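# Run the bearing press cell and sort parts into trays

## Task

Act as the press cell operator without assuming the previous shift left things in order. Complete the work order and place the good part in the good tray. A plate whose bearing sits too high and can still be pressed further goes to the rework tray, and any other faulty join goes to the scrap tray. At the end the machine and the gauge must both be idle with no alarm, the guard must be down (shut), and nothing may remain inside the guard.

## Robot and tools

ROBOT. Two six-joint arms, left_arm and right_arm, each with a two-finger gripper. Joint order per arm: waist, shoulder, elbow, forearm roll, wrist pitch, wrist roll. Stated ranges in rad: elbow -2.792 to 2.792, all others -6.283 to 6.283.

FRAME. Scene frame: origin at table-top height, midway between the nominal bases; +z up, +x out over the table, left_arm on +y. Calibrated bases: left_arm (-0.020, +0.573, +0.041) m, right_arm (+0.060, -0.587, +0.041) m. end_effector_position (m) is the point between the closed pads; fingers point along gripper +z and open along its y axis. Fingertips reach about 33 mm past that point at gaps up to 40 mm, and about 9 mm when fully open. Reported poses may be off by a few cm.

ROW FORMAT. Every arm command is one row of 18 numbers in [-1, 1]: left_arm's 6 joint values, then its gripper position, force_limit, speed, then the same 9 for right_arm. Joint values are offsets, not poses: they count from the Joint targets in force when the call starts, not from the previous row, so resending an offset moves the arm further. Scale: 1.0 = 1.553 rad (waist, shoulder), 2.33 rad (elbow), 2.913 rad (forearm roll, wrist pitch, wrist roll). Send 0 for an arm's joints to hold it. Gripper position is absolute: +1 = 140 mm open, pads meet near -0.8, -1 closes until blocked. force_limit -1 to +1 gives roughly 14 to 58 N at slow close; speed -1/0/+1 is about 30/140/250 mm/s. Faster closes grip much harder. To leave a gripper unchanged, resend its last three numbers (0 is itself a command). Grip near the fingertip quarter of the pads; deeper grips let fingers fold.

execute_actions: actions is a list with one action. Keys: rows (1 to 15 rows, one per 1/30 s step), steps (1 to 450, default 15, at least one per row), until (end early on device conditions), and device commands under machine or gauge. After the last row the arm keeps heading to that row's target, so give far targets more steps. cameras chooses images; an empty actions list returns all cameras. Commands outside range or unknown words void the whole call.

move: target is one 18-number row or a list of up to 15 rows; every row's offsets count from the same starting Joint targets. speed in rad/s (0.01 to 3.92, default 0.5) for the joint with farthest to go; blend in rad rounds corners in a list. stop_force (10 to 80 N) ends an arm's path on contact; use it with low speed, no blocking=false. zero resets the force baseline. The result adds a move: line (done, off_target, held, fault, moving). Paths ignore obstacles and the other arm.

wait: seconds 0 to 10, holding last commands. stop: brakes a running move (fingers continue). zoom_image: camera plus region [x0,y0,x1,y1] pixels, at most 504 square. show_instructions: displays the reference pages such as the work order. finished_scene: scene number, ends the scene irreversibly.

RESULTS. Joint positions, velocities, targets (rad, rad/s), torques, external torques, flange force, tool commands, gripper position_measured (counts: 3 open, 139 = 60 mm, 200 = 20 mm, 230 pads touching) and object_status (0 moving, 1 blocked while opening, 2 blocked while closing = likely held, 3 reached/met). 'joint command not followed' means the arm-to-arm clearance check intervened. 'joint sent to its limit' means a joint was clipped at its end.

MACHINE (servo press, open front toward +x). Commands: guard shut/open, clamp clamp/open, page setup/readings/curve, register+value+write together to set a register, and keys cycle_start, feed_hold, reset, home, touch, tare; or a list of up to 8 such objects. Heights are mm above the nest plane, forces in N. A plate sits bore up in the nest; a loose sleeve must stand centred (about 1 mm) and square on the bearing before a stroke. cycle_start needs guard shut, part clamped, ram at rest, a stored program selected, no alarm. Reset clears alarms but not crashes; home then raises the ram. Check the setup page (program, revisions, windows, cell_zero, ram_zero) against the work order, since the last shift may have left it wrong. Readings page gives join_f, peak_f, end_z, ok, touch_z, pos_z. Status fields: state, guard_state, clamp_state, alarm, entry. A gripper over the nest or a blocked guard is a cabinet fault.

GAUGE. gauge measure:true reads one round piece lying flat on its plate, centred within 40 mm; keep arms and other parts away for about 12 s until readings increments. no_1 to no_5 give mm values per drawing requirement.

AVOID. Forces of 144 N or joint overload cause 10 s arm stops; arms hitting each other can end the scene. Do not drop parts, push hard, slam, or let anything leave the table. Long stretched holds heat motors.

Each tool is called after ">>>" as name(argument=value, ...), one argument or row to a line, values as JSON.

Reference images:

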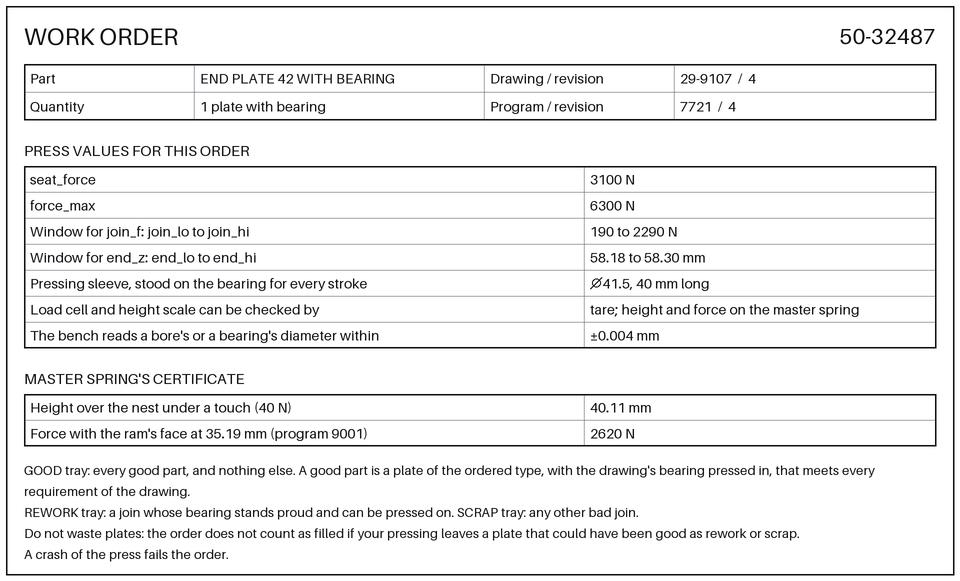

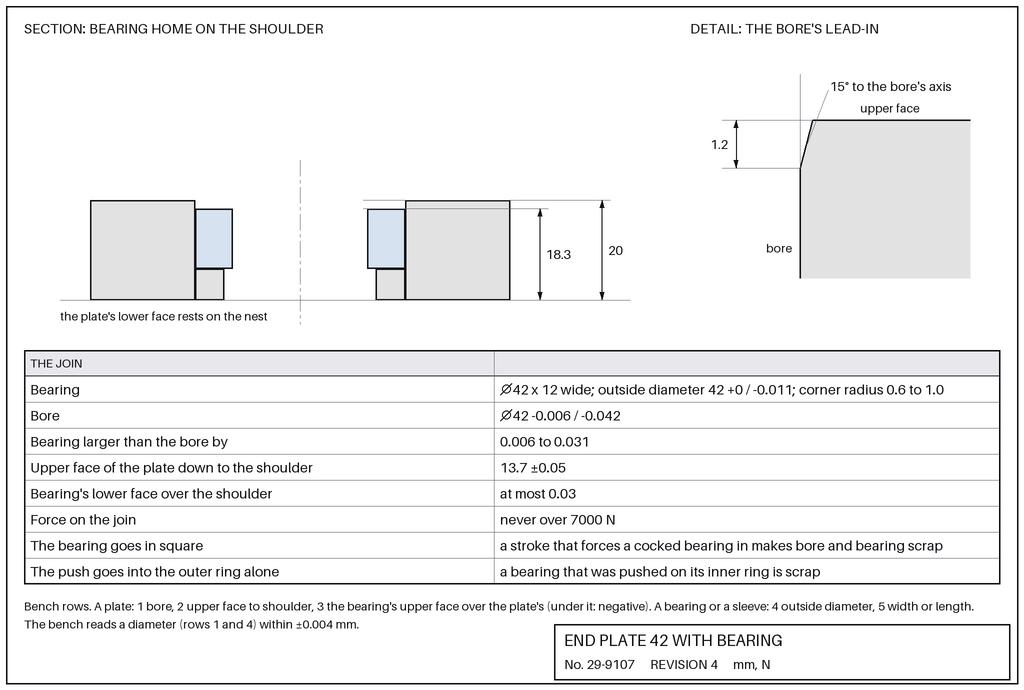

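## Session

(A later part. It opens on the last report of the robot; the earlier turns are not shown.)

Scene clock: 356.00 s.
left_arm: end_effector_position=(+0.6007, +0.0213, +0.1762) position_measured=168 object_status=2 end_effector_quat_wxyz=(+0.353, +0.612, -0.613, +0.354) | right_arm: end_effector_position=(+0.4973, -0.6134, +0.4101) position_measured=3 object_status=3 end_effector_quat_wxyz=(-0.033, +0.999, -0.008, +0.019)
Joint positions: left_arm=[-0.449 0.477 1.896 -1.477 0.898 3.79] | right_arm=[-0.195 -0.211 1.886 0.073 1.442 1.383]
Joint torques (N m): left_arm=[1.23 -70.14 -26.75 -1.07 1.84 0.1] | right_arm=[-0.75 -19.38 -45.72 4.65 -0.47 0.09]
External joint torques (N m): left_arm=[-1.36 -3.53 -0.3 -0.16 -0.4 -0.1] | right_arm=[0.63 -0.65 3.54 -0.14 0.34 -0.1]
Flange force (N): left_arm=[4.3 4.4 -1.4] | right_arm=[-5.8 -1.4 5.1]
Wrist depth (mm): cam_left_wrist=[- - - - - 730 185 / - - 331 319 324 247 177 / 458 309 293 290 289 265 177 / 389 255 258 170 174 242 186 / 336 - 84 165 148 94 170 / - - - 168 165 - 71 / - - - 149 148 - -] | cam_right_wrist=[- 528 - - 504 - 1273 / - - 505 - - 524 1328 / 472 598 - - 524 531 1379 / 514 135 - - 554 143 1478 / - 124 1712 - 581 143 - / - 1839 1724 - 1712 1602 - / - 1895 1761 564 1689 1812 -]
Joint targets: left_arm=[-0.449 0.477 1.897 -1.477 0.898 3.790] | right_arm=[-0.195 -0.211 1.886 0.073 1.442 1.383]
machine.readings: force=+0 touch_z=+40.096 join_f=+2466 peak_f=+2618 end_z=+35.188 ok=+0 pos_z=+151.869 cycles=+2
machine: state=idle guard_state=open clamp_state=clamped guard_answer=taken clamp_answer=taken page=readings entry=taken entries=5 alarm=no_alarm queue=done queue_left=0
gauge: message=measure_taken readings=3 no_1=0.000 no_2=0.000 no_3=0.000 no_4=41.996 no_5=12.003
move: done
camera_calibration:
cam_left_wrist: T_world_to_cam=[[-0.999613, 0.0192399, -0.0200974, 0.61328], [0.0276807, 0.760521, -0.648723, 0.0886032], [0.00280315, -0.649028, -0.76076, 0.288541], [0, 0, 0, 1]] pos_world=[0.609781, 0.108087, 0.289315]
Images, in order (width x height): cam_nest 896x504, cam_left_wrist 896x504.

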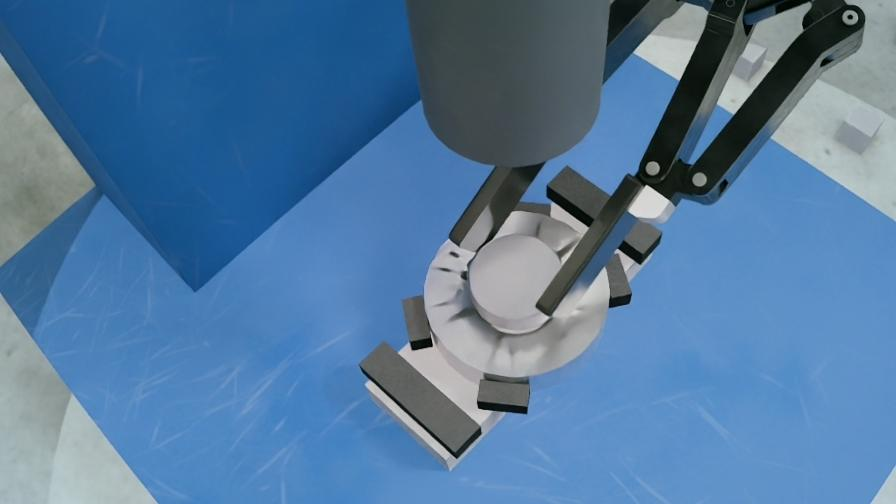

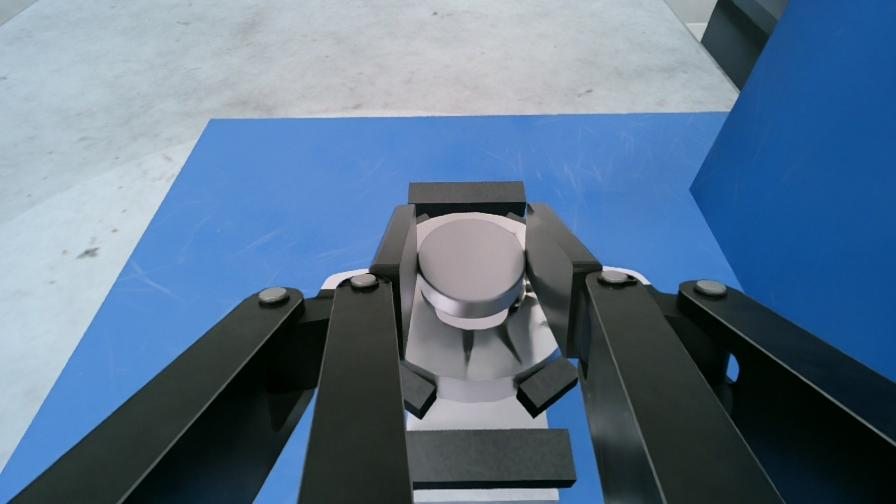

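>>> move(
  target=[0.0001,0.0014,0.0015,-0.0013,0.0001,0.0025,-1,-0.5,-1,0,0,0,0,0,0,1,1,1],
  speed=0.02,
  cameras=["cam_left_wrist","cam_nest"],
)

>>> zoom_image(
  camera="cam_left_wrist",
  region=[370, 180, 580, 440],
)

>>> zoom_image(
  camera="cam_nest",
  region=[420, 200, 620, 390],
)

Scene clock: 363.30 s.
left_arm: end_effector_position=(+0.5994, +0.0219, +0.1734) position_measured=168 object_status=2 end_effector_quat_wxyz=(+0.353, +0.612, -0.613, +0.354) | right_arm: end_effector_position=(+0.4973, -0.6134, +0.4101) position_measured=3 object_status=3 end_effector_quat_wxyz=(-0.033, +0.999, -0.008, +0.019)
Joint positions: left_arm=[-0.449 0.479 1.9 -1.481 0.898 3.797] | right_arm=[-0.195 -0.211 1.886 0.073 1.442 1.383]
Joint torques (N m): left_arm=[1.4 -70.05 -26.51 -1.09 1.83 0.06] | right_arm=[-0.86 -19.07 -45.68 4.67 -0.44 0.07]
External joint torques (N m): left_arm=[-1.53 -3.66 -0.26 -0.14 -0.38 -0.06] | right_arm=[0.77 -1.16 3.44 -0.16 0.32 -0.07]
Flange force (N): left_arm=[4.4 4.8 -1.4] | right_arm=[-6.4 -1.9 4.8]
Wrist depth (mm): cam_left_wrist=[726 672 656 669 - - 184 / - 518 329 323 333 227 175 / - 283 287 234 277 268 176 / - 248 247 174 174 238 185 / 347 - 84 164 148 94 168 / - - - 163 161 - 71 / - - - 147 147 - -] | cam_right_wrist=[508 - 521 472 485 472 1254 / 468 - 537 533 - - 1321 / 465 - - 552 - - 1364 / - 124 598 575 - 133 1411 / - 124 1552 - 573 133 - / - 107 1761 590 1678 1666 - / - 1895 1799 555 1749 1701 -]
Joint targets: left_arm=[-0.449 0.479 1.900 -1.481 0.898 3.797] | right_arm=[-0.195 -0.211 1.886 0.073 1.442 1.383]
machine.readings: force=+0 touch_z=+40.096 join_f=+2466 peak_f=+2618 end_z=+35.188 ok=+0 pos_z=+151.869 cycles=+2
machine: state=idle guard_state=open clamp_state=clamped guard_answer=taken clamp_answer=taken page=readings entry=taken entries=5 alarm=no_alarm queue=done queue_left=0
gauge: message=measure_taken readings=3 no_1=0.000 no_2=0.000 no_3=0.000 no_4=41.996 no_5=12.003
move: done
camera_calibration:
cam_left_wrist: T_world_to_cam=[[-0.999598, 0.0200817, -0.020031, 0.611991], [0.0282784, 0.760406, -0.648832, 0.0860411], [0.0022021, -0.649137, -0.760668, 0.287155], [0, 0, 0, 1]] pos_world=[0.608679, 0.108687, 0.286515]
Images, in order (width x height): cam_nest 896x504, cam_left_wrist 896x504.

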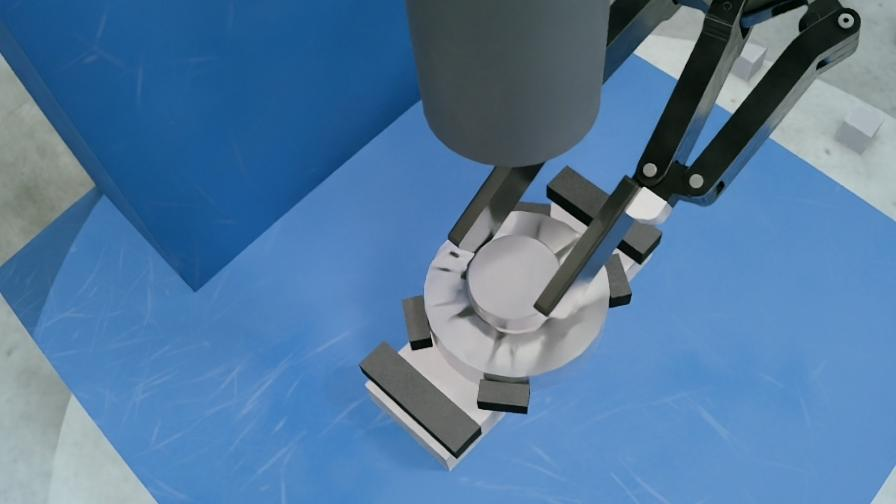

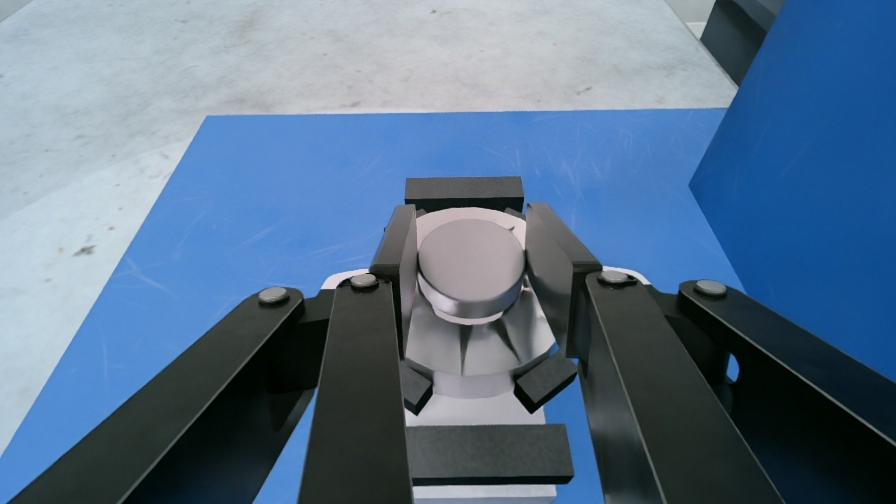

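Scaled by 1.938.

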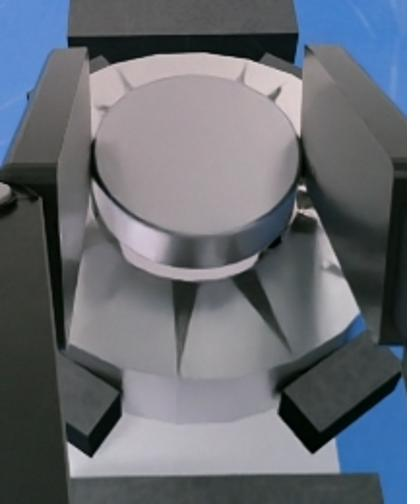

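Scaled by 2.520.

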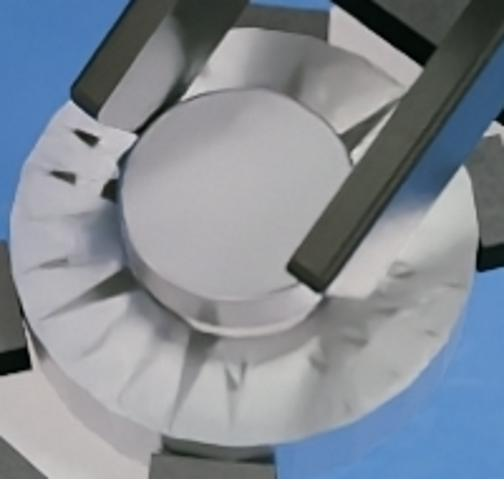

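>>> move(
  target=[0,0.0049,0.001,-0.003,-0.0002,0.0048,-1,-0.5,-1,0,0,0,0,0,0,1,1,1],
  speed=0.01,
  stop_force=10,
  cameras=["cam_left_wrist","cam_nest"],
)

>>> zoom_image(
  camera="cam_left_wrist",
  region=[370, 180, 580, 440],
)

Scene clock: 365.37 s.
left_arm: end_effector_position=(+0.5996, +0.0218, +0.1701) position_measured=168 object_status=2 end_effector_quat_wxyz=(+0.353, +0.611, -0.613, +0.354) | right_arm: end_effector_position=(+0.4973, -0.6134, +0.4101) position_measured=3 object_status=3 end_effector_quat_wxyz=(-0.033, +0.999, -0.008, +0.019)
Joint positions: left_arm=[-0.449 0.484 1.901 -1.486 0.898 3.805] | right_arm=[-0.195 -0.211 1.886 0.073 1.442 1.383]
Joint torques (N m): left_arm=[-5.72 -62.36 -22.84 -0.09 1.13 0.13] | right_arm=[-1.06 -19.03 -45.78 4.65 -0.41 0.11]
External joint torques (N m): left_arm=[5.6 -11.54 -3.76 -1.15 0.33 -0.13] | right_arm=[0.86 -0.64 3.62 -0.15 0.28 -0.12]
Flange force (N): left_arm=[8.2 2.6 -15.4] | right_arm=[-5.8 -1.9 5.3]
Wrist depth (mm): cam_left_wrist=[651 - 626 - - - 184 / 540 329 - 326 332 308 176 / - 284 281 229 279 262 176 / 382 245 243 171 174 234 185 / 340 - 84 162 148 94 169 / - - - 159 158 - 71 / - - - 146 - - -] | cam_right_wrist=[453 - 512 498 499 480 1314 / - - 518 512 - - 1293 / - - 549 - 536 1357 1349 / - 135 581 567 539 133 1403 / - 124 1634 600 598 133 - / - 1774 1799 595 1634 1644 - / - 1853 1812 567 1724 1736 -]
Joint targets: left_arm=[-0.449 0.484 1.901 -1.486 0.898 3.805] | right_arm=[-0.195 -0.211 1.886 0.073 1.442 1.383]
machine.readings: force=+0 touch_z=+40.096 join_f=+2466 peak_f=+2618 end_z=+35.188 ok=+0 pos_z=+151.869 cycles=+2
machine: state=idle guard_state=open clamp_state=clamped guard_answer=taken clamp_answer=taken page=readings entry=taken entries=5 alarm=no_alarm queue=done queue_left=0
gauge: message=measure_taken readings=3 no_1=0.000 no_2=0.000 no_3=0.000 no_4=41.996 no_5=12.003
move: contact (left_arm)
camera_calibration:
cam_left_wrist: T_world_to_cam=[[-0.999585, 0.0201198, -0.0206043, 0.612175], [0.0286806, 0.76013, -0.649137, 0.083769], [0.0026014, -0.649459, -0.760392, 0.28436], [0, 0, 0, 1]] pos_world=[0.608779, 0.108688, 0.283216]
Images, in order (width x height): cam_nest 896x504, cam_left_wrist 896x504.

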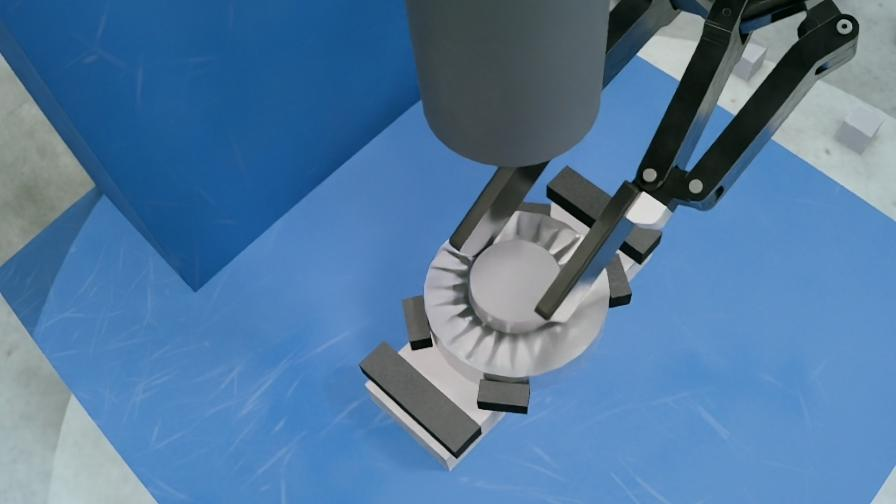

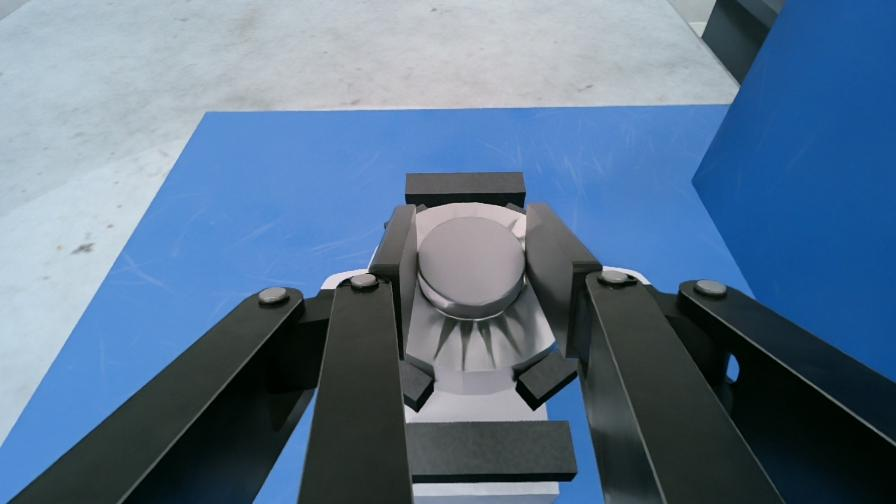

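Scaled by 1.938.

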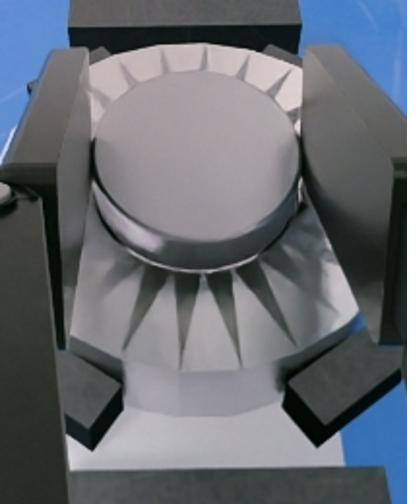

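>>> move(
  target=[0.0006,-0.0015,0,0.0009,0.0003,-0.0011,-1,-0.5,-1,0,0,0,0,0,0,1,1,1],
  speed=0.02,
)

>>> move(
  target=[0,0.0032,0.0007,-0.002,-0.0002,0.0032,-1,-0.5,-1,0,0,0,0,0,0,1,1,1],
  speed=0.01,
  stop_force=10,
  cameras=["cam_left_wrist","cam_nest"],
)

>>> zoom_image(
  camera="cam_left_wrist",
  region=[370, 180, 580, 440],
)

Scene clock: 367.07 s.
left_arm: end_effector_position=(+0.5995, +0.0226, +0.1716) position_measured=168 object_status=2 end_effector_quat_wxyz=(+0.354, +0.611, -0.613, +0.354) | right_arm: end_effector_position=(+0.4973, -0.6134, +0.4101) position_measured=3 object_status=3 end_effector_quat_wxyz=(-0.033, +0.999, -0.008, +0.019)
Joint positions: left_arm=[-0.448 0.481 1.901 -1.483 0.898 3.802] | right_arm=[-0.195 -0.211 1.886 0.073 1.442 1.383]
Joint torques (N m): left_arm=[1.28 -70.13 -26.48 -1.03 1.88 0.07] | right_arm=[-0.76 -19.29 -45.8 4.61 -0.43 0.08]
External joint torques (N m): left_arm=[-1.44 -3.33 -0.01 -0.19 -0.42 -0.07] | right_arm=[0.63 -0.75 3.58 -0.1 0.3 -0.09]
Flange force (N): left_arm=[3.9 4.9 -1.2] | right_arm=[-6.0 -1.5 5.2]
Wrist depth (mm): cam_left_wrist=[- 625 665 - 711 - 184 / - 547 325 311 322 322 175 / - 282 283 232 282 263 176 / - 240 244 170 174 236 185 / - - 84 162 148 94 168 / - - - 160 160 - 71 / - - - 147 147 - -] | cam_right_wrist=[443 508 486 497 481 479 1273 / 485 - 517 - - 503 1321 / - 587 546 552 - 524 1372 / 512 135 - - - 143 1444 / - 125 1634 - 1562 143 - / - 100 1712 603 1644 1552 - / - 1853 1786 563 1774 1736 -]
Joint targets: left_arm=[-0.448 0.481 1.901 -1.483 0.898 3.802] | right_arm=[-0.195 -0.211 1.886 0.073 1.442 1.383]
machine.readings: force=+0 touch_z=+40.096 join_f=+2466 peak_f=+2618 end_z=+35.188 ok=+0 pos_z=+151.869 cycles=+2
machine: state=idle guard_state=open clamp_state=clamped guard_answer=taken clamp_answer=taken page=readings entry=taken entries=5 alarm=no_alarm queue=done queue_left=0
gauge: message=measure_taken readings=3 no_1=0.000 no_2=0.000 no_3=0.000 no_4=41.996 no_5=12.003
move: done

Scene clock: 368.33 s.
left_arm: end_effector_position=(+0.5997, +0.0225, +0.1688) position_measured=168 object_status=2 end_effector_quat_wxyz=(+0.353, +0.611, -0.613, +0.355) | right_arm: end_effector_position=(+0.4973, -0.6134, +0.4101) position_measured=3 object_status=3 end_effector_quat_wxyz=(-0.033, +0.999, -0.008, +0.019)
Joint positions: left_arm=[-0.448 0.485 1.903 -1.488 0.898 3.809] | right_arm=[-0.195 -0.211 1.886 0.073 1.442 1.383]
Joint torques (N m): left_arm=[-4.37 -58.31 -20.27 0.96 -0.06 0.1] | right_arm=[-0.81 -19.24 -45.7 4.58 -0.42 0.12]
External joint torques (N m): left_arm=[4.26 -15.77 -6.18 -2.19 1.53 -0.1] | right_arm=[0.7 -0.97 3.46 -0.07 0.29 -0.12]
Flange force (N): left_arm=[13.2 4.0 -16.7] | right_arm=[-6.2 -1.6 4.9]
Wrist depth (mm): cam_left_wrist=[649 623 663 - 686 - 184 / 554 515 318 317 318 233 176 / - 290 281 229 278 261 176 / 377 243 242 170 174 233 185 / - - 84 161 124 94 169 / - - - 158 157 - 71 / - - - 145 145 - -] | cam_right_wrist=[456 501 512 - - - 1287 / 472 529 - 518 - 524 1335 / - 567 564 - - 1349 1379 / - 135 - 564 569 133 1411 / - 124 1774 597 586 133 - / - 1749 1799 - 1623 1634 - / - 1853 1799 560 1701 1786 -]
Joint targets: left_arm=[-0.448 0.485 1.903 -1.488 0.898 3.809] | right_arm=[-0.195 -0.211 1.886 0.073 1.442 1.383]
machine.readings: force=+0 touch_z=+40.096 join_f=+2466 peak_f=+2618 end_z=+35.188 ok=+0 pos_z=+151.869 cycles=+2
machine: state=idle guard_state=open clamp_state=clamped guard_answer=taken clamp_answer=taken page=readings entry=taken entries=5 alarm=no_alarm queue=done queue_left=0
gauge: message=measure_taken readings=3 no_1=0.000 no_2=0.000 no_3=0.000 no_4=41.996 no_5=12.003
move: contact (left_arm)
camera_calibration:
cam_left_wrist: T_world_to_cam=[[-0.999579, 0.0200697, -0.0209689, 0.612238], [0.0288803, 0.759899, -0.649399, 0.0823708], [0.00290104, -0.649731, -0.760159, 0.283608], [0, 0, 0, 1]] pos_world=[0.608778, 0.109388, 0.281917]
Images, in order (width x height): cam_nest 896x504, cam_left_wrist 896x504.

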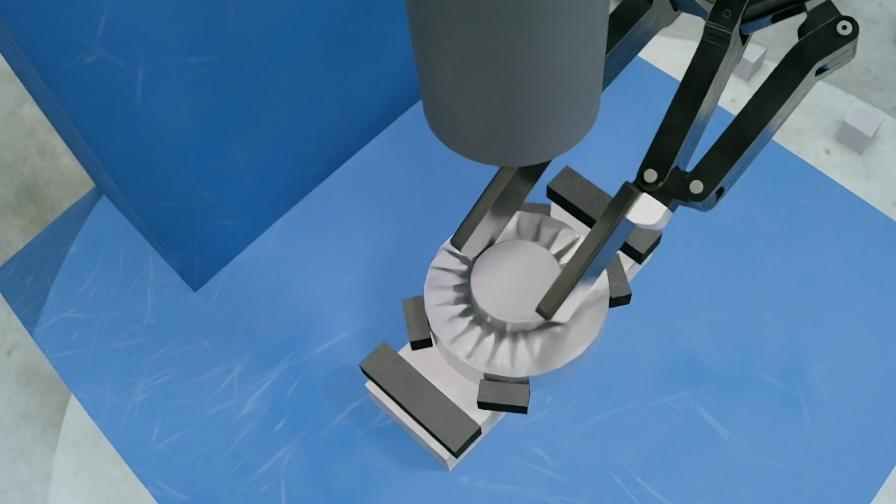

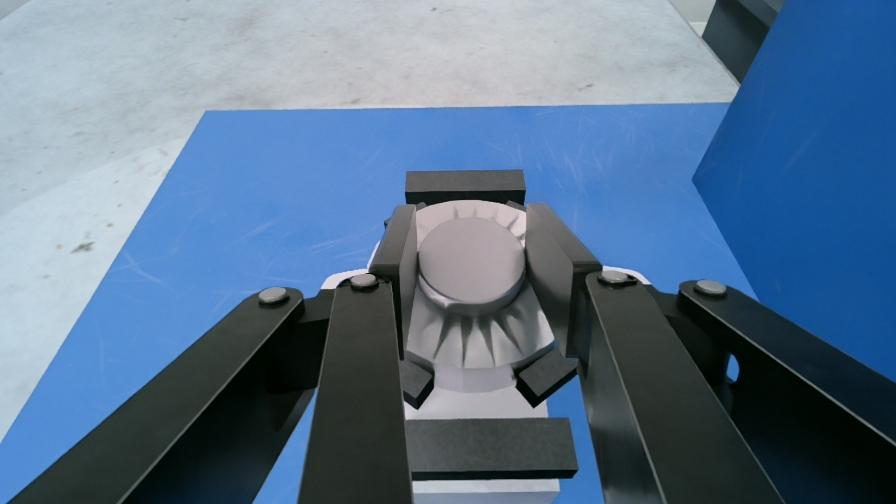

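Scaled by 1.938.

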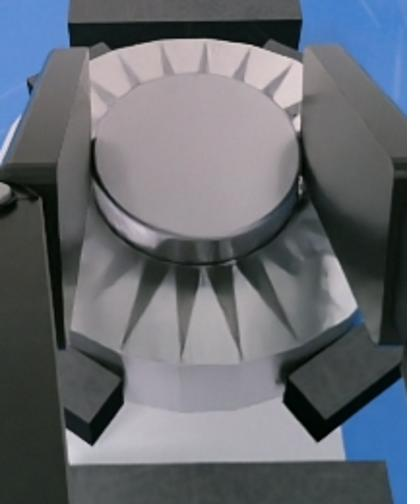

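>>> move(
  target=[0,0,0,0,0,0,-0.2,-0.5,-1,0,0,0,0,0,0,1,1,1],
  speed=0.02,
  cameras=["cam_left_wrist","cam_nest"],
)

>>> zoom_image(
  camera="cam_left_wrist",
  region=[370, 180, 580, 440],
)

>>> zoom_image(
  camera="cam_nest",
  region=[420, 200, 620, 390],
)

Scene clock: 370.07 s.
left_arm: end_effector_position=(+0.5996, +0.0225, +0.1687) position_measured=154 object_status=0 end_effector_quat_wxyz=(+0.353, +0.611, -0.613, +0.355) | right_arm: end_effector_position=(+0.4973, -0.6134, +0.4101) position_measured=3 object_status=3 end_effector_quat_wxyz=(-0.033, +0.999, -0.008, +0.019)
Joint positions: left_arm=[-0.448 0.485 1.903 -1.488 0.898 3.809] | right_arm=[-0.195 -0.211 1.886 0.073 1.442 1.383]
Joint torques (N m): left_arm=[1.49 -70.03 -25.93 -0.94 1.72 0.06] | right_arm=[-0.94 -19.39 -45.61 4.62 -0.5 0.08]
External joint torques (N m): left_arm=[-1.62 -3.89 -0.55 -0.3 -0.25 -0.06] | right_arm=[0.88 -1.17 3.26 -0.1 0.38 -0.09]
Flange force (N): left_arm=[4.8 4.6 -1.3] | right_arm=[-6.2 -2.1 4.5]
Wrist depth (mm): cam_left_wrist=[- 671 674 - 618 609 184 / - - 320 318 318 305 175 / 450 290 289 227 288 259 176 / - 242 234 174 168 232 185 / - - 84 161 156 - 162 / - - - 161 160 - 71 / - - - 144 144 - -] | cam_right_wrist=[- 537 507 - - - 1293 / - 542 532 540 504 - 1342 / - - 562 - - 1403 1419 / - 125 579 - - 133 1461 / - 124 612 579 1602 133 - / - 1736 1761 579 1749 1644 - / - 1853 1761 560 594 1689 -]
Joint targets: left_arm=[-0.448 0.485 1.903 -1.488 0.898 3.809] | right_arm=[-0.195 -0.211 1.886 0.073 1.442 1.383]
machine.readings: force=+0 touch_z=+40.096 join_f=+2466 peak_f=+2618 end_z=+35.188 ok=+0 pos_z=+151.869 cycles=+2
machine: state=idle guard_state=open clamp_state=clamped guard_answer=taken clamp_answer=taken page=readings entry=taken entries=5 alarm=no_alarm queue=done queue_left=0
gauge: message=measure_taken readings=3 no_1=0.000 no_2=0.000 no_3=0.000 no_4=41.996 no_5=12.003
move: done
camera_calibration:
cam_left_wrist: T_world_to_cam=[[-0.999579, 0.0202021, -0.0208138, 0.61218], [0.0288798, 0.759987, -0.649296, 0.0823435], [0.00270104, -0.649624, -0.760251, 0.283603], [0, 0, 0, 1]] pos_world=[0.608778, 0.109288, 0.281816]
Images, in order (width x height): cam_nest 896x504, cam_left_wrist 896x504.

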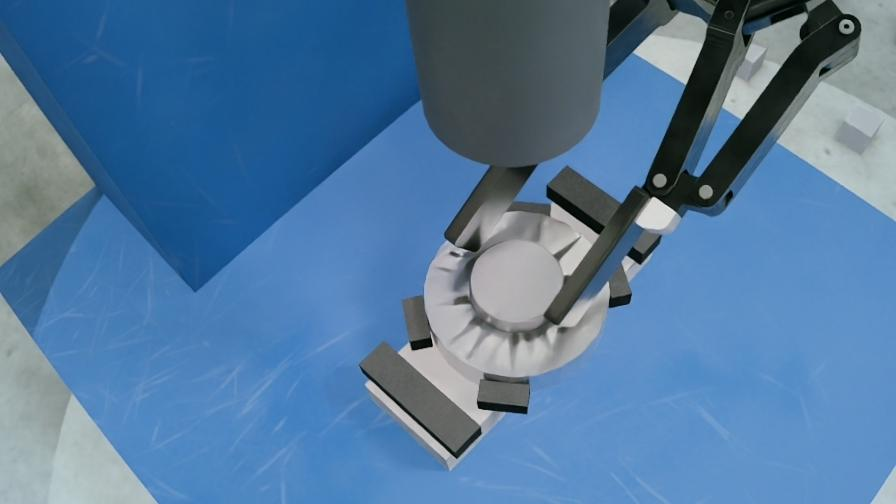

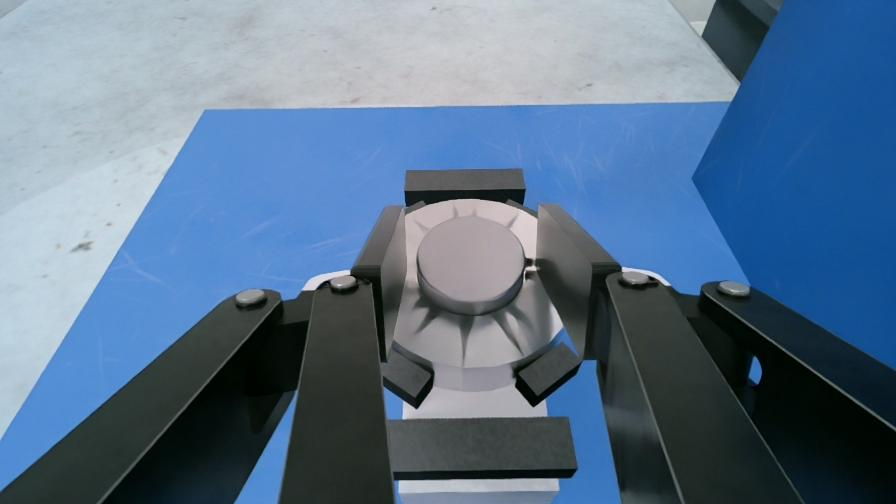

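Scaled by 1.938.

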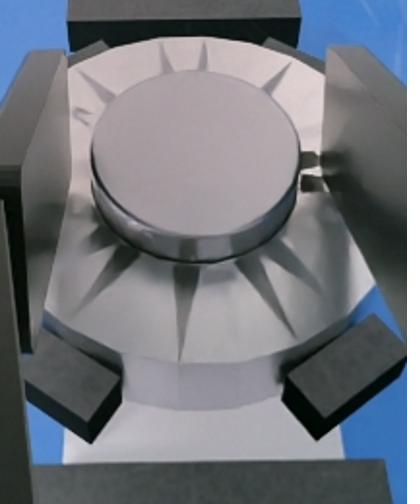

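Scaled by 2.520.

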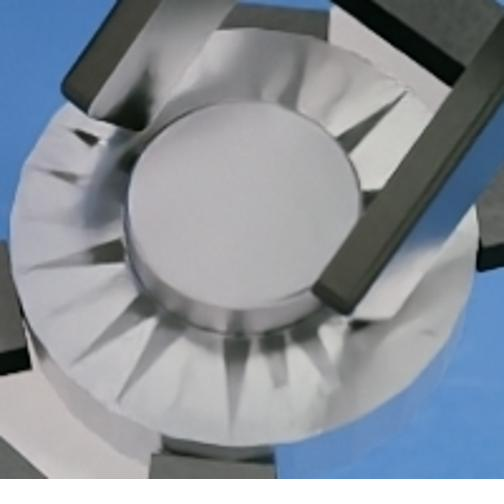

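>>> move(
  target=[
    [0,0,0,0,0,0,0,-0.5,-1,0,0,0,0,0,0,1,1,1],
    [0.0457,-0.0209,0.014,0.0171,0.0165,0.0013,0,-0.5,-1,0,0,0,0,0,0,1,1,1],
    [0.0886,-0.0947,0.0049,0.061,0.0421,-0.0497,0,-0.5,-1,0,0,0,0,0,0,1,1,1],
    [0.2241,-0.3451,0.1193,0.5108,-0.3206,-0.7683,0,-0.5,-1,0,0,0,0,0,0,1,1,1],
  ],
  speed=[0.02,0.05,0.2,0.9],
  blend=[0,0.01,0.05,0],
  cameras=["cam_left_wrist","cam_nest","cam_high"],
)

>>> zoom_image(
  camera="cam_nest",
  region=[420, 200, 620, 390],
)

Scene clock: 378.23 s.
left_arm: end_effector_position=(+0.7104, +0.5316, +0.3504) position_measured=129 object_status=3 end_effector_quat_wxyz=(+0.026, +0.865, -0.045, +0.500) | right_arm: end_effector_position=(+0.4973, -0.6134, +0.4101) position_measured=3 object_status=3 end_effector_quat_wxyz=(-0.033, +0.999, -0.008, +0.019)
Joint positions: left_arm=[-0.1 -0.051 2.181 0 -0.036 1.571] | right_arm=[-0.195 -0.211 1.886 0.073 1.442 1.383]
Joint torques (N m): left_arm=[1.36 -28.99 -37.39 3.89 -2.24 0.05] | right_arm=[-1.59 -19.24 -45.9 4.6 -0.44 0.13]
External joint torques (N m): left_arm=[-1.49 -3.18 -0.21 -0.27 -0.15 -0.05] | right_arm=[1.46 -0.8 3.73 -0.1 0.32 -0.13]
Flange force (N): left_arm=[0.0 0.0 0.0] | right_arm=[-5.9 -3.3 5.5]
Wrist depth (mm): cam_left_wrist=[3466 452 3155 3418 3418 3786 3418 / - 524 2646 2735 2765 2797 3001 / 2322 697 699 735 695 - - / 1796 - 120 - 140 - - / 1674 89 105 - 132 93 87 / - - - - 451 - - / - - - 439 - - -] | cam_right_wrist=[- 493 483 - 481 490 1267 / - - - 554 - 517 1314 / 475 - - - 545 528 1411 / 503 135 - - 558 143 1419 / - 124 1592 - 615 133 - / - 1812 1736 - 1799 1634 - / - 1910 1812 563 1736 1678 -]
Joint targets: left_arm=[-0.100 -0.051 2.181 0.000 -0.036 1.571] | right_arm=[-0.195 -0.211 1.886 0.073 1.442 1.383]
machine.readings: force=+0 touch_z=+40.096 join_f=+2466 peak_f=+2618 end_z=+35.188 ok=+0 pos_z=+151.869 cycles=+2
machine: state=idle guard_state=open clamp_state=clamped guard_answer=taken clamp_answer=taken page=readings entry=taken entries=5 alarm=no_alarm queue=done queue_left=0
gauge: message=measure_taken readings=3 no_1=0.000 no_2=0.000 no_3=0.000 no_4=41.996 no_5=12.003
move: done
camera_calibration:
cam_left_wrist: T_world_to_cam=[[-0.123435, -0.992171, -0.0190157, 0.631532], [-0.753561, 0.106183, -0.648746, 0.713383], [0.645686, -0.0657483, -0.760767, -0.0148525], [0, 0, 0, 1]] pos_world=[0.62512, 0.549861, 0.463514]
Images, in order (width x height): cam_high 896x504, cam_nest 896x504, cam_left_wrist 896x504.

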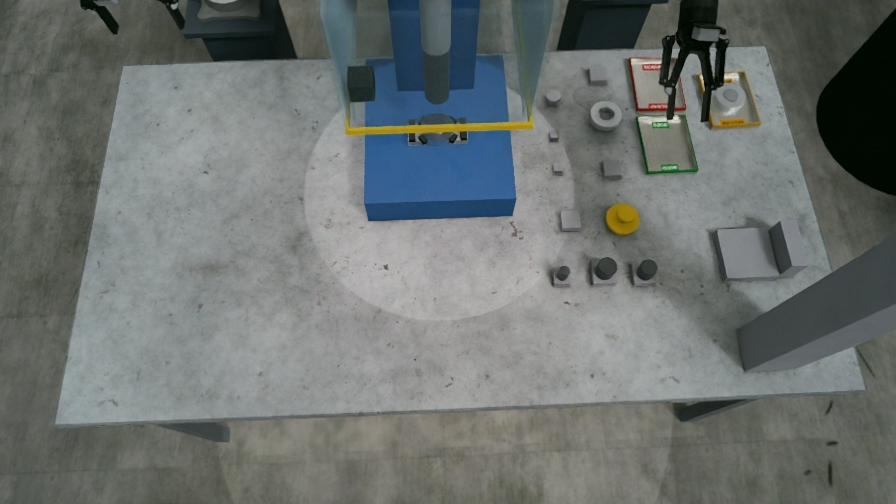

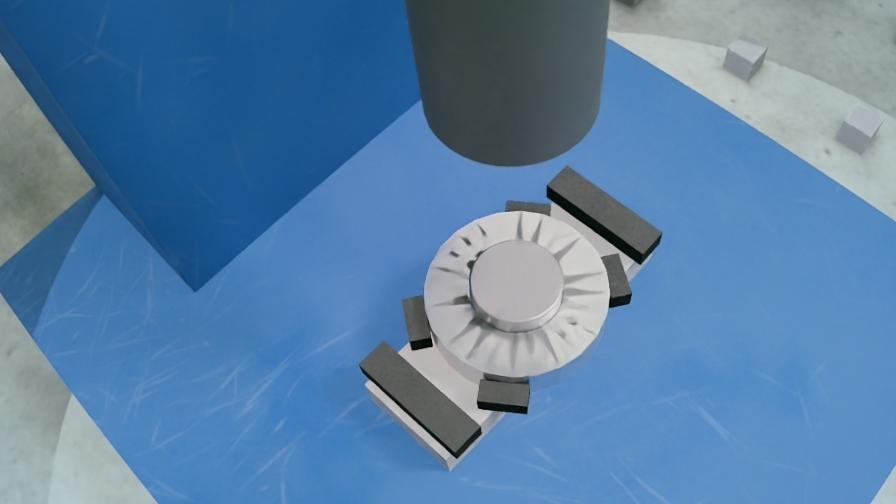

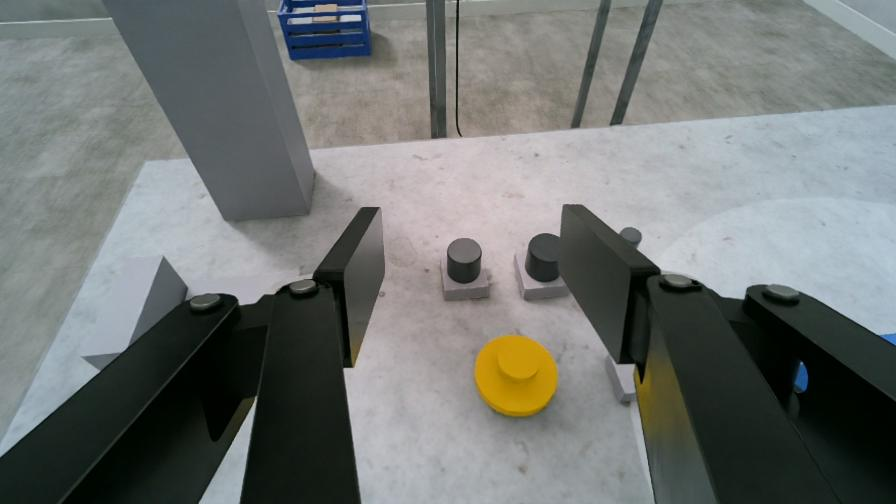

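Scaled by 2.520.

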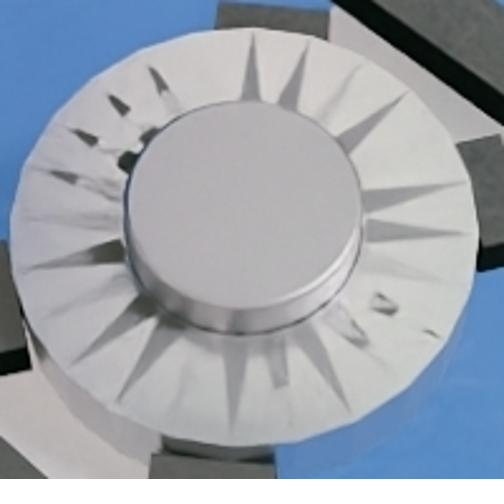

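>>> zoom_image(
  camera="cam_left_wrist",
  region=[420, 220, 620, 320],
)

Scaled by 2.520.

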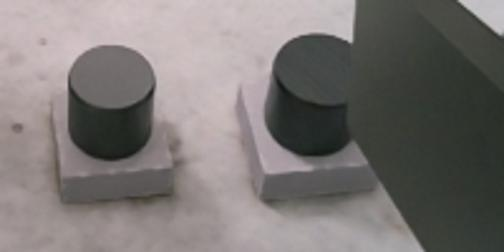

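>>> move(
  target=[-0.0116,0.3906,-0.0586,0,-0.1612,0,0.05,-0.5,-1,0,0,0,0,0,0,1,1,1],
  speed=0.7,
  cameras=["cam_left_wrist"],
)

Scene clock: 383.07 s.
left_arm: end_effector_position=(+0.8813, +0.4973, +0.0753) position_measured=123 object_status=3 end_effector_quat_wxyz=(+0.030, +0.864, -0.053, +0.499) | right_arm: end_effector_position=(+0.4973, -0.6134, +0.4101) position_measured=3 object_status=3 end_effector_quat_wxyz=(-0.033, +0.999, -0.008, +0.019)
Joint positions: left_arm=[-0.118 0.556 2.044 0 -0.505 1.571] | right_arm=[-0.195 -0.211 1.886 0.073 1.442 1.383]
Joint torques (N m): left_arm=[1.24 -73.67 -23.34 2.48 -2.21 0.05] | right_arm=[-1.1 -19.19 -45.69 4.74 -0.43 0.22]
External joint torques (N m): left_arm=[-1.49 -3.53 -0.48 -0.27 -0.17 -0.05] | right_arm=[0.97 -0.93 3.46 -0.24 0.3 -0.22]
Flange force (N): left_arm=[3.3 3.3 -4.8] | right_arm=[-6.0 -2.0 5.0]
Wrist depth (mm): cam_left_wrist=[294 388 430 447 393 424 402 / 318 344 - 341 337 216 324 / - 287 283 204 269 207 231 / 234 264 143 227 156 226 255 / - 89 107 217 207 93 81 / - - 194 199 158 - - / - - - 172 140 - -] | cam_right_wrist=[- 517 510 505 - 485 1273 / - - - - - - 1349 / 496 - - - - 524 1435 / - 124 - - - 133 1452 / - 125 1689 591 - 133 - / - 1774 1724 - 1736 1623 - / - 1895 511 567 627 1689 -]
Joint targets: left_arm=[-0.118 0.556 2.044 0.000 -0.505 1.571] | right_arm=[-0.195 -0.211 1.886 0.073 1.442 1.383]
machine.readings: force=+0 touch_z=+40.096 join_f=+2466 peak_f=+2618 end_z=+35.188 ok=+0 pos_z=+151.869 cycles=+2
machine: state=idle guard_state=open clamp_state=clamped guard_answer=taken clamp_answer=taken page=readings entry=taken entries=5 alarm=no_alarm queue=done queue_left=0
gauge: message=measure_taken readings=3 no_1=0.000 no_2=0.000 no_3=0.000 no_4=41.996 no_5=12.003
move: done
camera_calibration:
cam_left_wrist: T_world_to_cam=[[-0.141437, -0.989766, -0.0189272, 0.627927], [-0.751813, 0.119833, -0.648396, 0.658894], [0.644029, -0.0774774, -0.761068, -0.3294], [0, 0, 0, 1]] pos_world=[0.79632, 0.517023, 0.188413]
Images, in order (width x height): cam_left_wrist 896x504.

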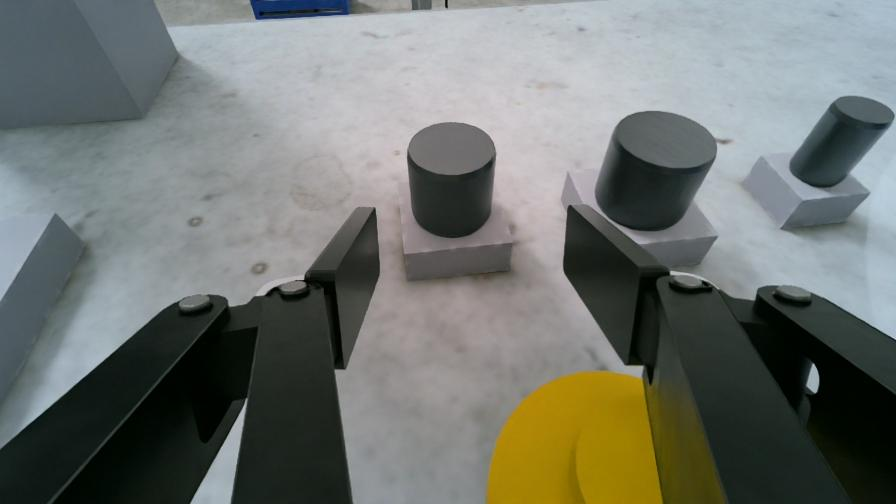

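>>> move(
  target=[0.0038,0.0553,-0.0544,0,0.0138,0,0.05,-0.5,-1,0,0,0,0,0,0,1,1,1],
  speed=0.12,
  cameras=["cam_left_wrist"],
)

Scene clock: 390.97 s.
left_arm: end_effector_position=(+0.9446, +0.4953, +0.0575) position_measured=123 object_status=3 end_effector_quat_wxyz=(+0.029, +0.864, -0.051, +0.499) | right_arm: end_effector_position=(+0.4973, -0.6134, +0.4101) position_measured=3 object_status=3 end_effector_quat_wxyz=(-0.033, +0.999, -0.008, +0.019)
Joint positions: left_arm=[-0.112 0.642 1.917 0 -0.465 1.571] | right_arm=[-0.195 -0.211 1.886 0.073 1.442 1.383]
Joint torques (N m): left_arm=[1.04 -82.08 -24.92 2.58 -2.23 0.06] | right_arm=[-0.86 -19.07 -45.7 4.62 -0.44 0.09]
External joint torques (N m): left_arm=[-1.25 -4.39 -0.38 -0.22 -0.16 -0.06] | right_arm=[0.72 -1.05 3.44 -0.11 0.31 -0.09]
Flange force (N): left_arm=[3.5 2.6 -6.1] | right_arm=[-6.3 -1.7 4.9]
Wrist depth (mm): cam_left_wrist=[278 381 2537 - 377 373 371 / - 318 - - 327 316 301 / - 262 257 242 - 158 248 / 225 - 130 145 145 149 148 / 203 90 109 166 137 93 82 / - - 176 174 - - - / - - - 158 - - -] | cam_right_wrist=[455 - 500 - 482 499 1293 / - 546 525 - 518 - 1300 / - 546 541 568 523 1461 1403 / 524 124 - - - 133 1435 / - 124 1701 - 594 133 - / - 1799 1634 - 1623 1623 - / - 1881 1853 555 1736 1724 -]
Joint targets: left_arm=[-0.112 0.642 1.917 0.000 -0.465 1.571] | right_arm=[-0.195 -0.211 1.886 0.073 1.442 1.383]
machine.readings: force=+0 touch_z=+40.096 join_f=+2466 peak_f=+2618 end_z=+35.188 ok=+0 pos_z=+151.869 cycles=+2
machine: state=idle guard_state=open clamp_state=clamped guard_answer=taken clamp_answer=taken page=readings entry=taken entries=5 alarm=no_alarm queue=done queue_left=0
gauge: message=measure_taken readings=3 no_1=0.000 no_2=0.000 no_3=0.000 no_4=41.996 no_5=12.003
move: done
camera_calibration:
cam_left_wrist: T_world_to_cam=[[-0.135456, -0.990603, -0.0189048, 0.629353], [-0.752185, 0.115236, -0.648798, 0.697919], [0.644879, -0.0736634, -0.760726, -0.386593], [0, 0, 0, 1]] pos_world=[0.85952, 0.514536, 0.170615]
Images, in order (width x height): cam_left_wrist 896x504.

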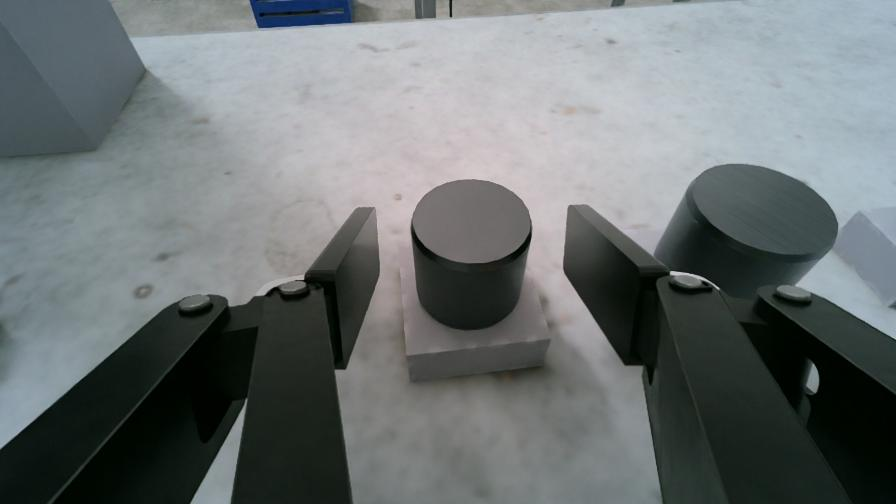

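>>> move(
  target=[
    [0,0,0,0,0,0,-1,-0.5,-1,0,0,0,0,0,0,1,1,1],
    [0,-0.0475,-0.0038,0,0.0285,0,-1,-0.5,-1,0,0,0,0,0,0,1,1,1],
    [0.1637,-0.0684,0.0108,0,0.0279,0,-1,-0.5,-1,0,0,0,0,0,0,1,1,1],
    [0.1637,-0.0191,0.0155,0,-0.002,0,-1,-0.5,-1,0,0,0,0,0,0,1,1,1],
  ],
  speed=[0.02,0.1,0.25,0.08],
  blend=[0,0.01,0.01,0],
  cameras=["cam_left_wrist"],
)

>>> move(
  target=[0,0.0076,0.0004,0,-0.0044,0,-1,-0.5,-1,0,0,0,0,0,0,1,1,1],
  speed=0.01,
  stop_force=10,
)

Scene clock: 396.97 s.
left_arm: end_effector_position=(+0.9154, +0.7379, +0.0661) position_measured=168 object_status=2 end_effector_quat_wxyz=(-0.035, +0.864, +0.059, +0.499) | right_arm: end_effector_position=(+0.4973, -0.6134, +0.4101) position_measured=3 object_status=3 end_effector_quat_wxyz=(-0.033, +0.999, -0.008, +0.019)
Joint positions: left_arm=[0.142 0.612 1.953 0 -0.471 1.571] | right_arm=[-0.195 -0.211 1.886 0.073 1.442 1.383]
Joint torques (N m): left_arm=[1.08 -83.55 -27.02 2.63 -3.56 0.06] | right_arm=[-1.03 -19.21 -45.7 4.61 -0.44 0.15]
External joint torques (N m): left_arm=[-1.37 0.06 1.94 -0.29 1.16 -0.06] | right_arm=[0.86 -0.62 3.53 -0.11 0.31 -0.15]
Flange force (N): left_arm=[0.0 2.9 -3.0] | right_arm=[-5.6 -1.8 5.1]
Wrist depth (mm): cam_left_wrist=[2675 2537 386 286 285 3001 2300 / 2104 - - 310 - 317 298 / - 179 276 155 270 263 267 / 129 - 208 143 146 231 - / - - 92 164 123 94 205 / - - - 158 158 - 71 / - - - 143 143 - -] | cam_right_wrist=[472 - - 471 484 480 1267 / - - - - 502 509 1314 / 472 577 552 - 525 522 1395 / - 125 587 555 562 133 1387 / - 124 1602 - 581 134 - / - 1826 1724 587 1666 1644 - / - 1853 1799 564 1774 1724 -]
Joint targets: left_arm=[0.142 0.612 1.953 0.000 -0.471 1.571] | right_arm=[-0.195 -0.211 1.886 0.073 1.442 1.383]
machine.readings: force=+0 touch_z=+40.096 join_f=+2466 peak_f=+2618 end_z=+35.188 ok=+0 pos_z=+151.869 cycles=+2
machine: state=idle guard_state=open clamp_state=clamped guard_answer=taken clamp_answer=taken page=readings entry=taken entries=5 alarm=no_alarm queue=done queue_left=0
gauge: message=measure_taken readings=3 no_1=0.000 no_2=0.000 no_3=0.000 no_4=41.996 no_5=12.003
move: done
camera_calibration:
cam_left_wrist: T_world_to_cam=[[0.118022, -0.99283, -0.0189611, 0.635557], [-0.757473, -0.0776644, -0.648231, 0.800648], [0.64211, 0.0908681, -0.761208, -0.462085], [0, 0, 0, 1]] pos_world=[0.828169, 0.735171, 0.179313]
Images, in order (width x height): cam_left_wrist 896x504.

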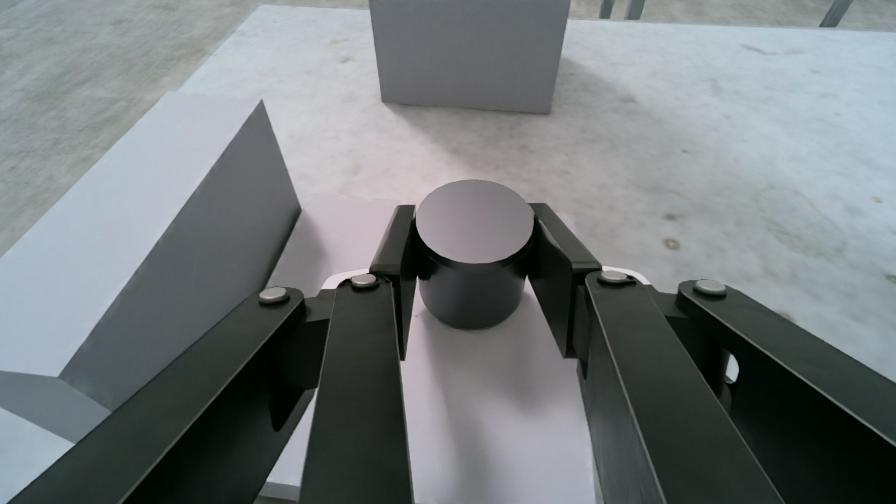

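Scene clock: 398.80 s.
left_arm: end_effector_position=(+0.9155, +0.7379, +0.0602) position_measured=168 object_status=2 end_effector_quat_wxyz=(-0.035, +0.864, +0.059, +0.499) | right_arm: end_effector_position=(+0.4973, -0.6134, +0.4101) position_measured=3 object_status=3 end_effector_quat_wxyz=(-0.033, +0.999, -0.008, +0.019)
Joint positions: left_arm=[0.142 0.621 1.954 0 -0.481 1.571] | right_arm=[-0.195 -0.211 1.886 0.073 1.442 1.383]
Joint torques (N m): left_arm=[1.03 -71.39 -20.55 2.47 0.1 -0.04] | right_arm=[-0.9 -19.01 -45.7 4.62 -0.44 0.14]
External joint torques (N m): left_arm=[-1.27 -12.98 -4.22 -0.17 -2.51 0.04] | right_arm=[0.8 -1.17 3.51 -0.12 0.31 -0.15]
Flange force (N): left_arm=[10.3 2.8 -13.2] | right_arm=[-6.6 -1.8 5.0]
Wrist depth (mm): cam_left_wrist=[2765 2537 444 285 281 - 2564 / 2159 - - 310 301 - 309 / - - 261 159 262 260 257 / 126 131 194 143 146 224 225 / 113 - 84 163 123 93 199 / - - - 153 - - 71 / - - - 140 137 - -] | cam_right_wrist=[462 522 516 503 483 - 1273 / 476 545 525 521 - - 1307 / - - 558 536 - 527 1357 / - 136 - - - 142 1364 / - 124 1644 - 1774 133 - / - 1736 1774 - 1634 1655 - / - 1853 1736 559 1749 1689 -]
Joint targets: left_arm=[0.142 0.621 1.954 0.000 -0.481 1.571] | right_arm=[-0.195 -0.211 1.886 0.073 1.442 1.383]
machine.readings: force=+0 touch_z=+40.096 join_f=+2466 peak_f=+2618 end_z=+35.188 ok=+0 pos_z=+151.869 cycles=+2
machine: state=idle guard_state=open clamp_state=clamped guard_answer=taken clamp_answer=taken page=readings entry=taken entries=5 alarm=no_alarm queue=done queue_left=0
gauge: message=measure_taken readings=3 no_1=0.000 no_2=0.000 no_3=0.000 no_4=41.996 no_5=12.003
move: contact (left_arm)


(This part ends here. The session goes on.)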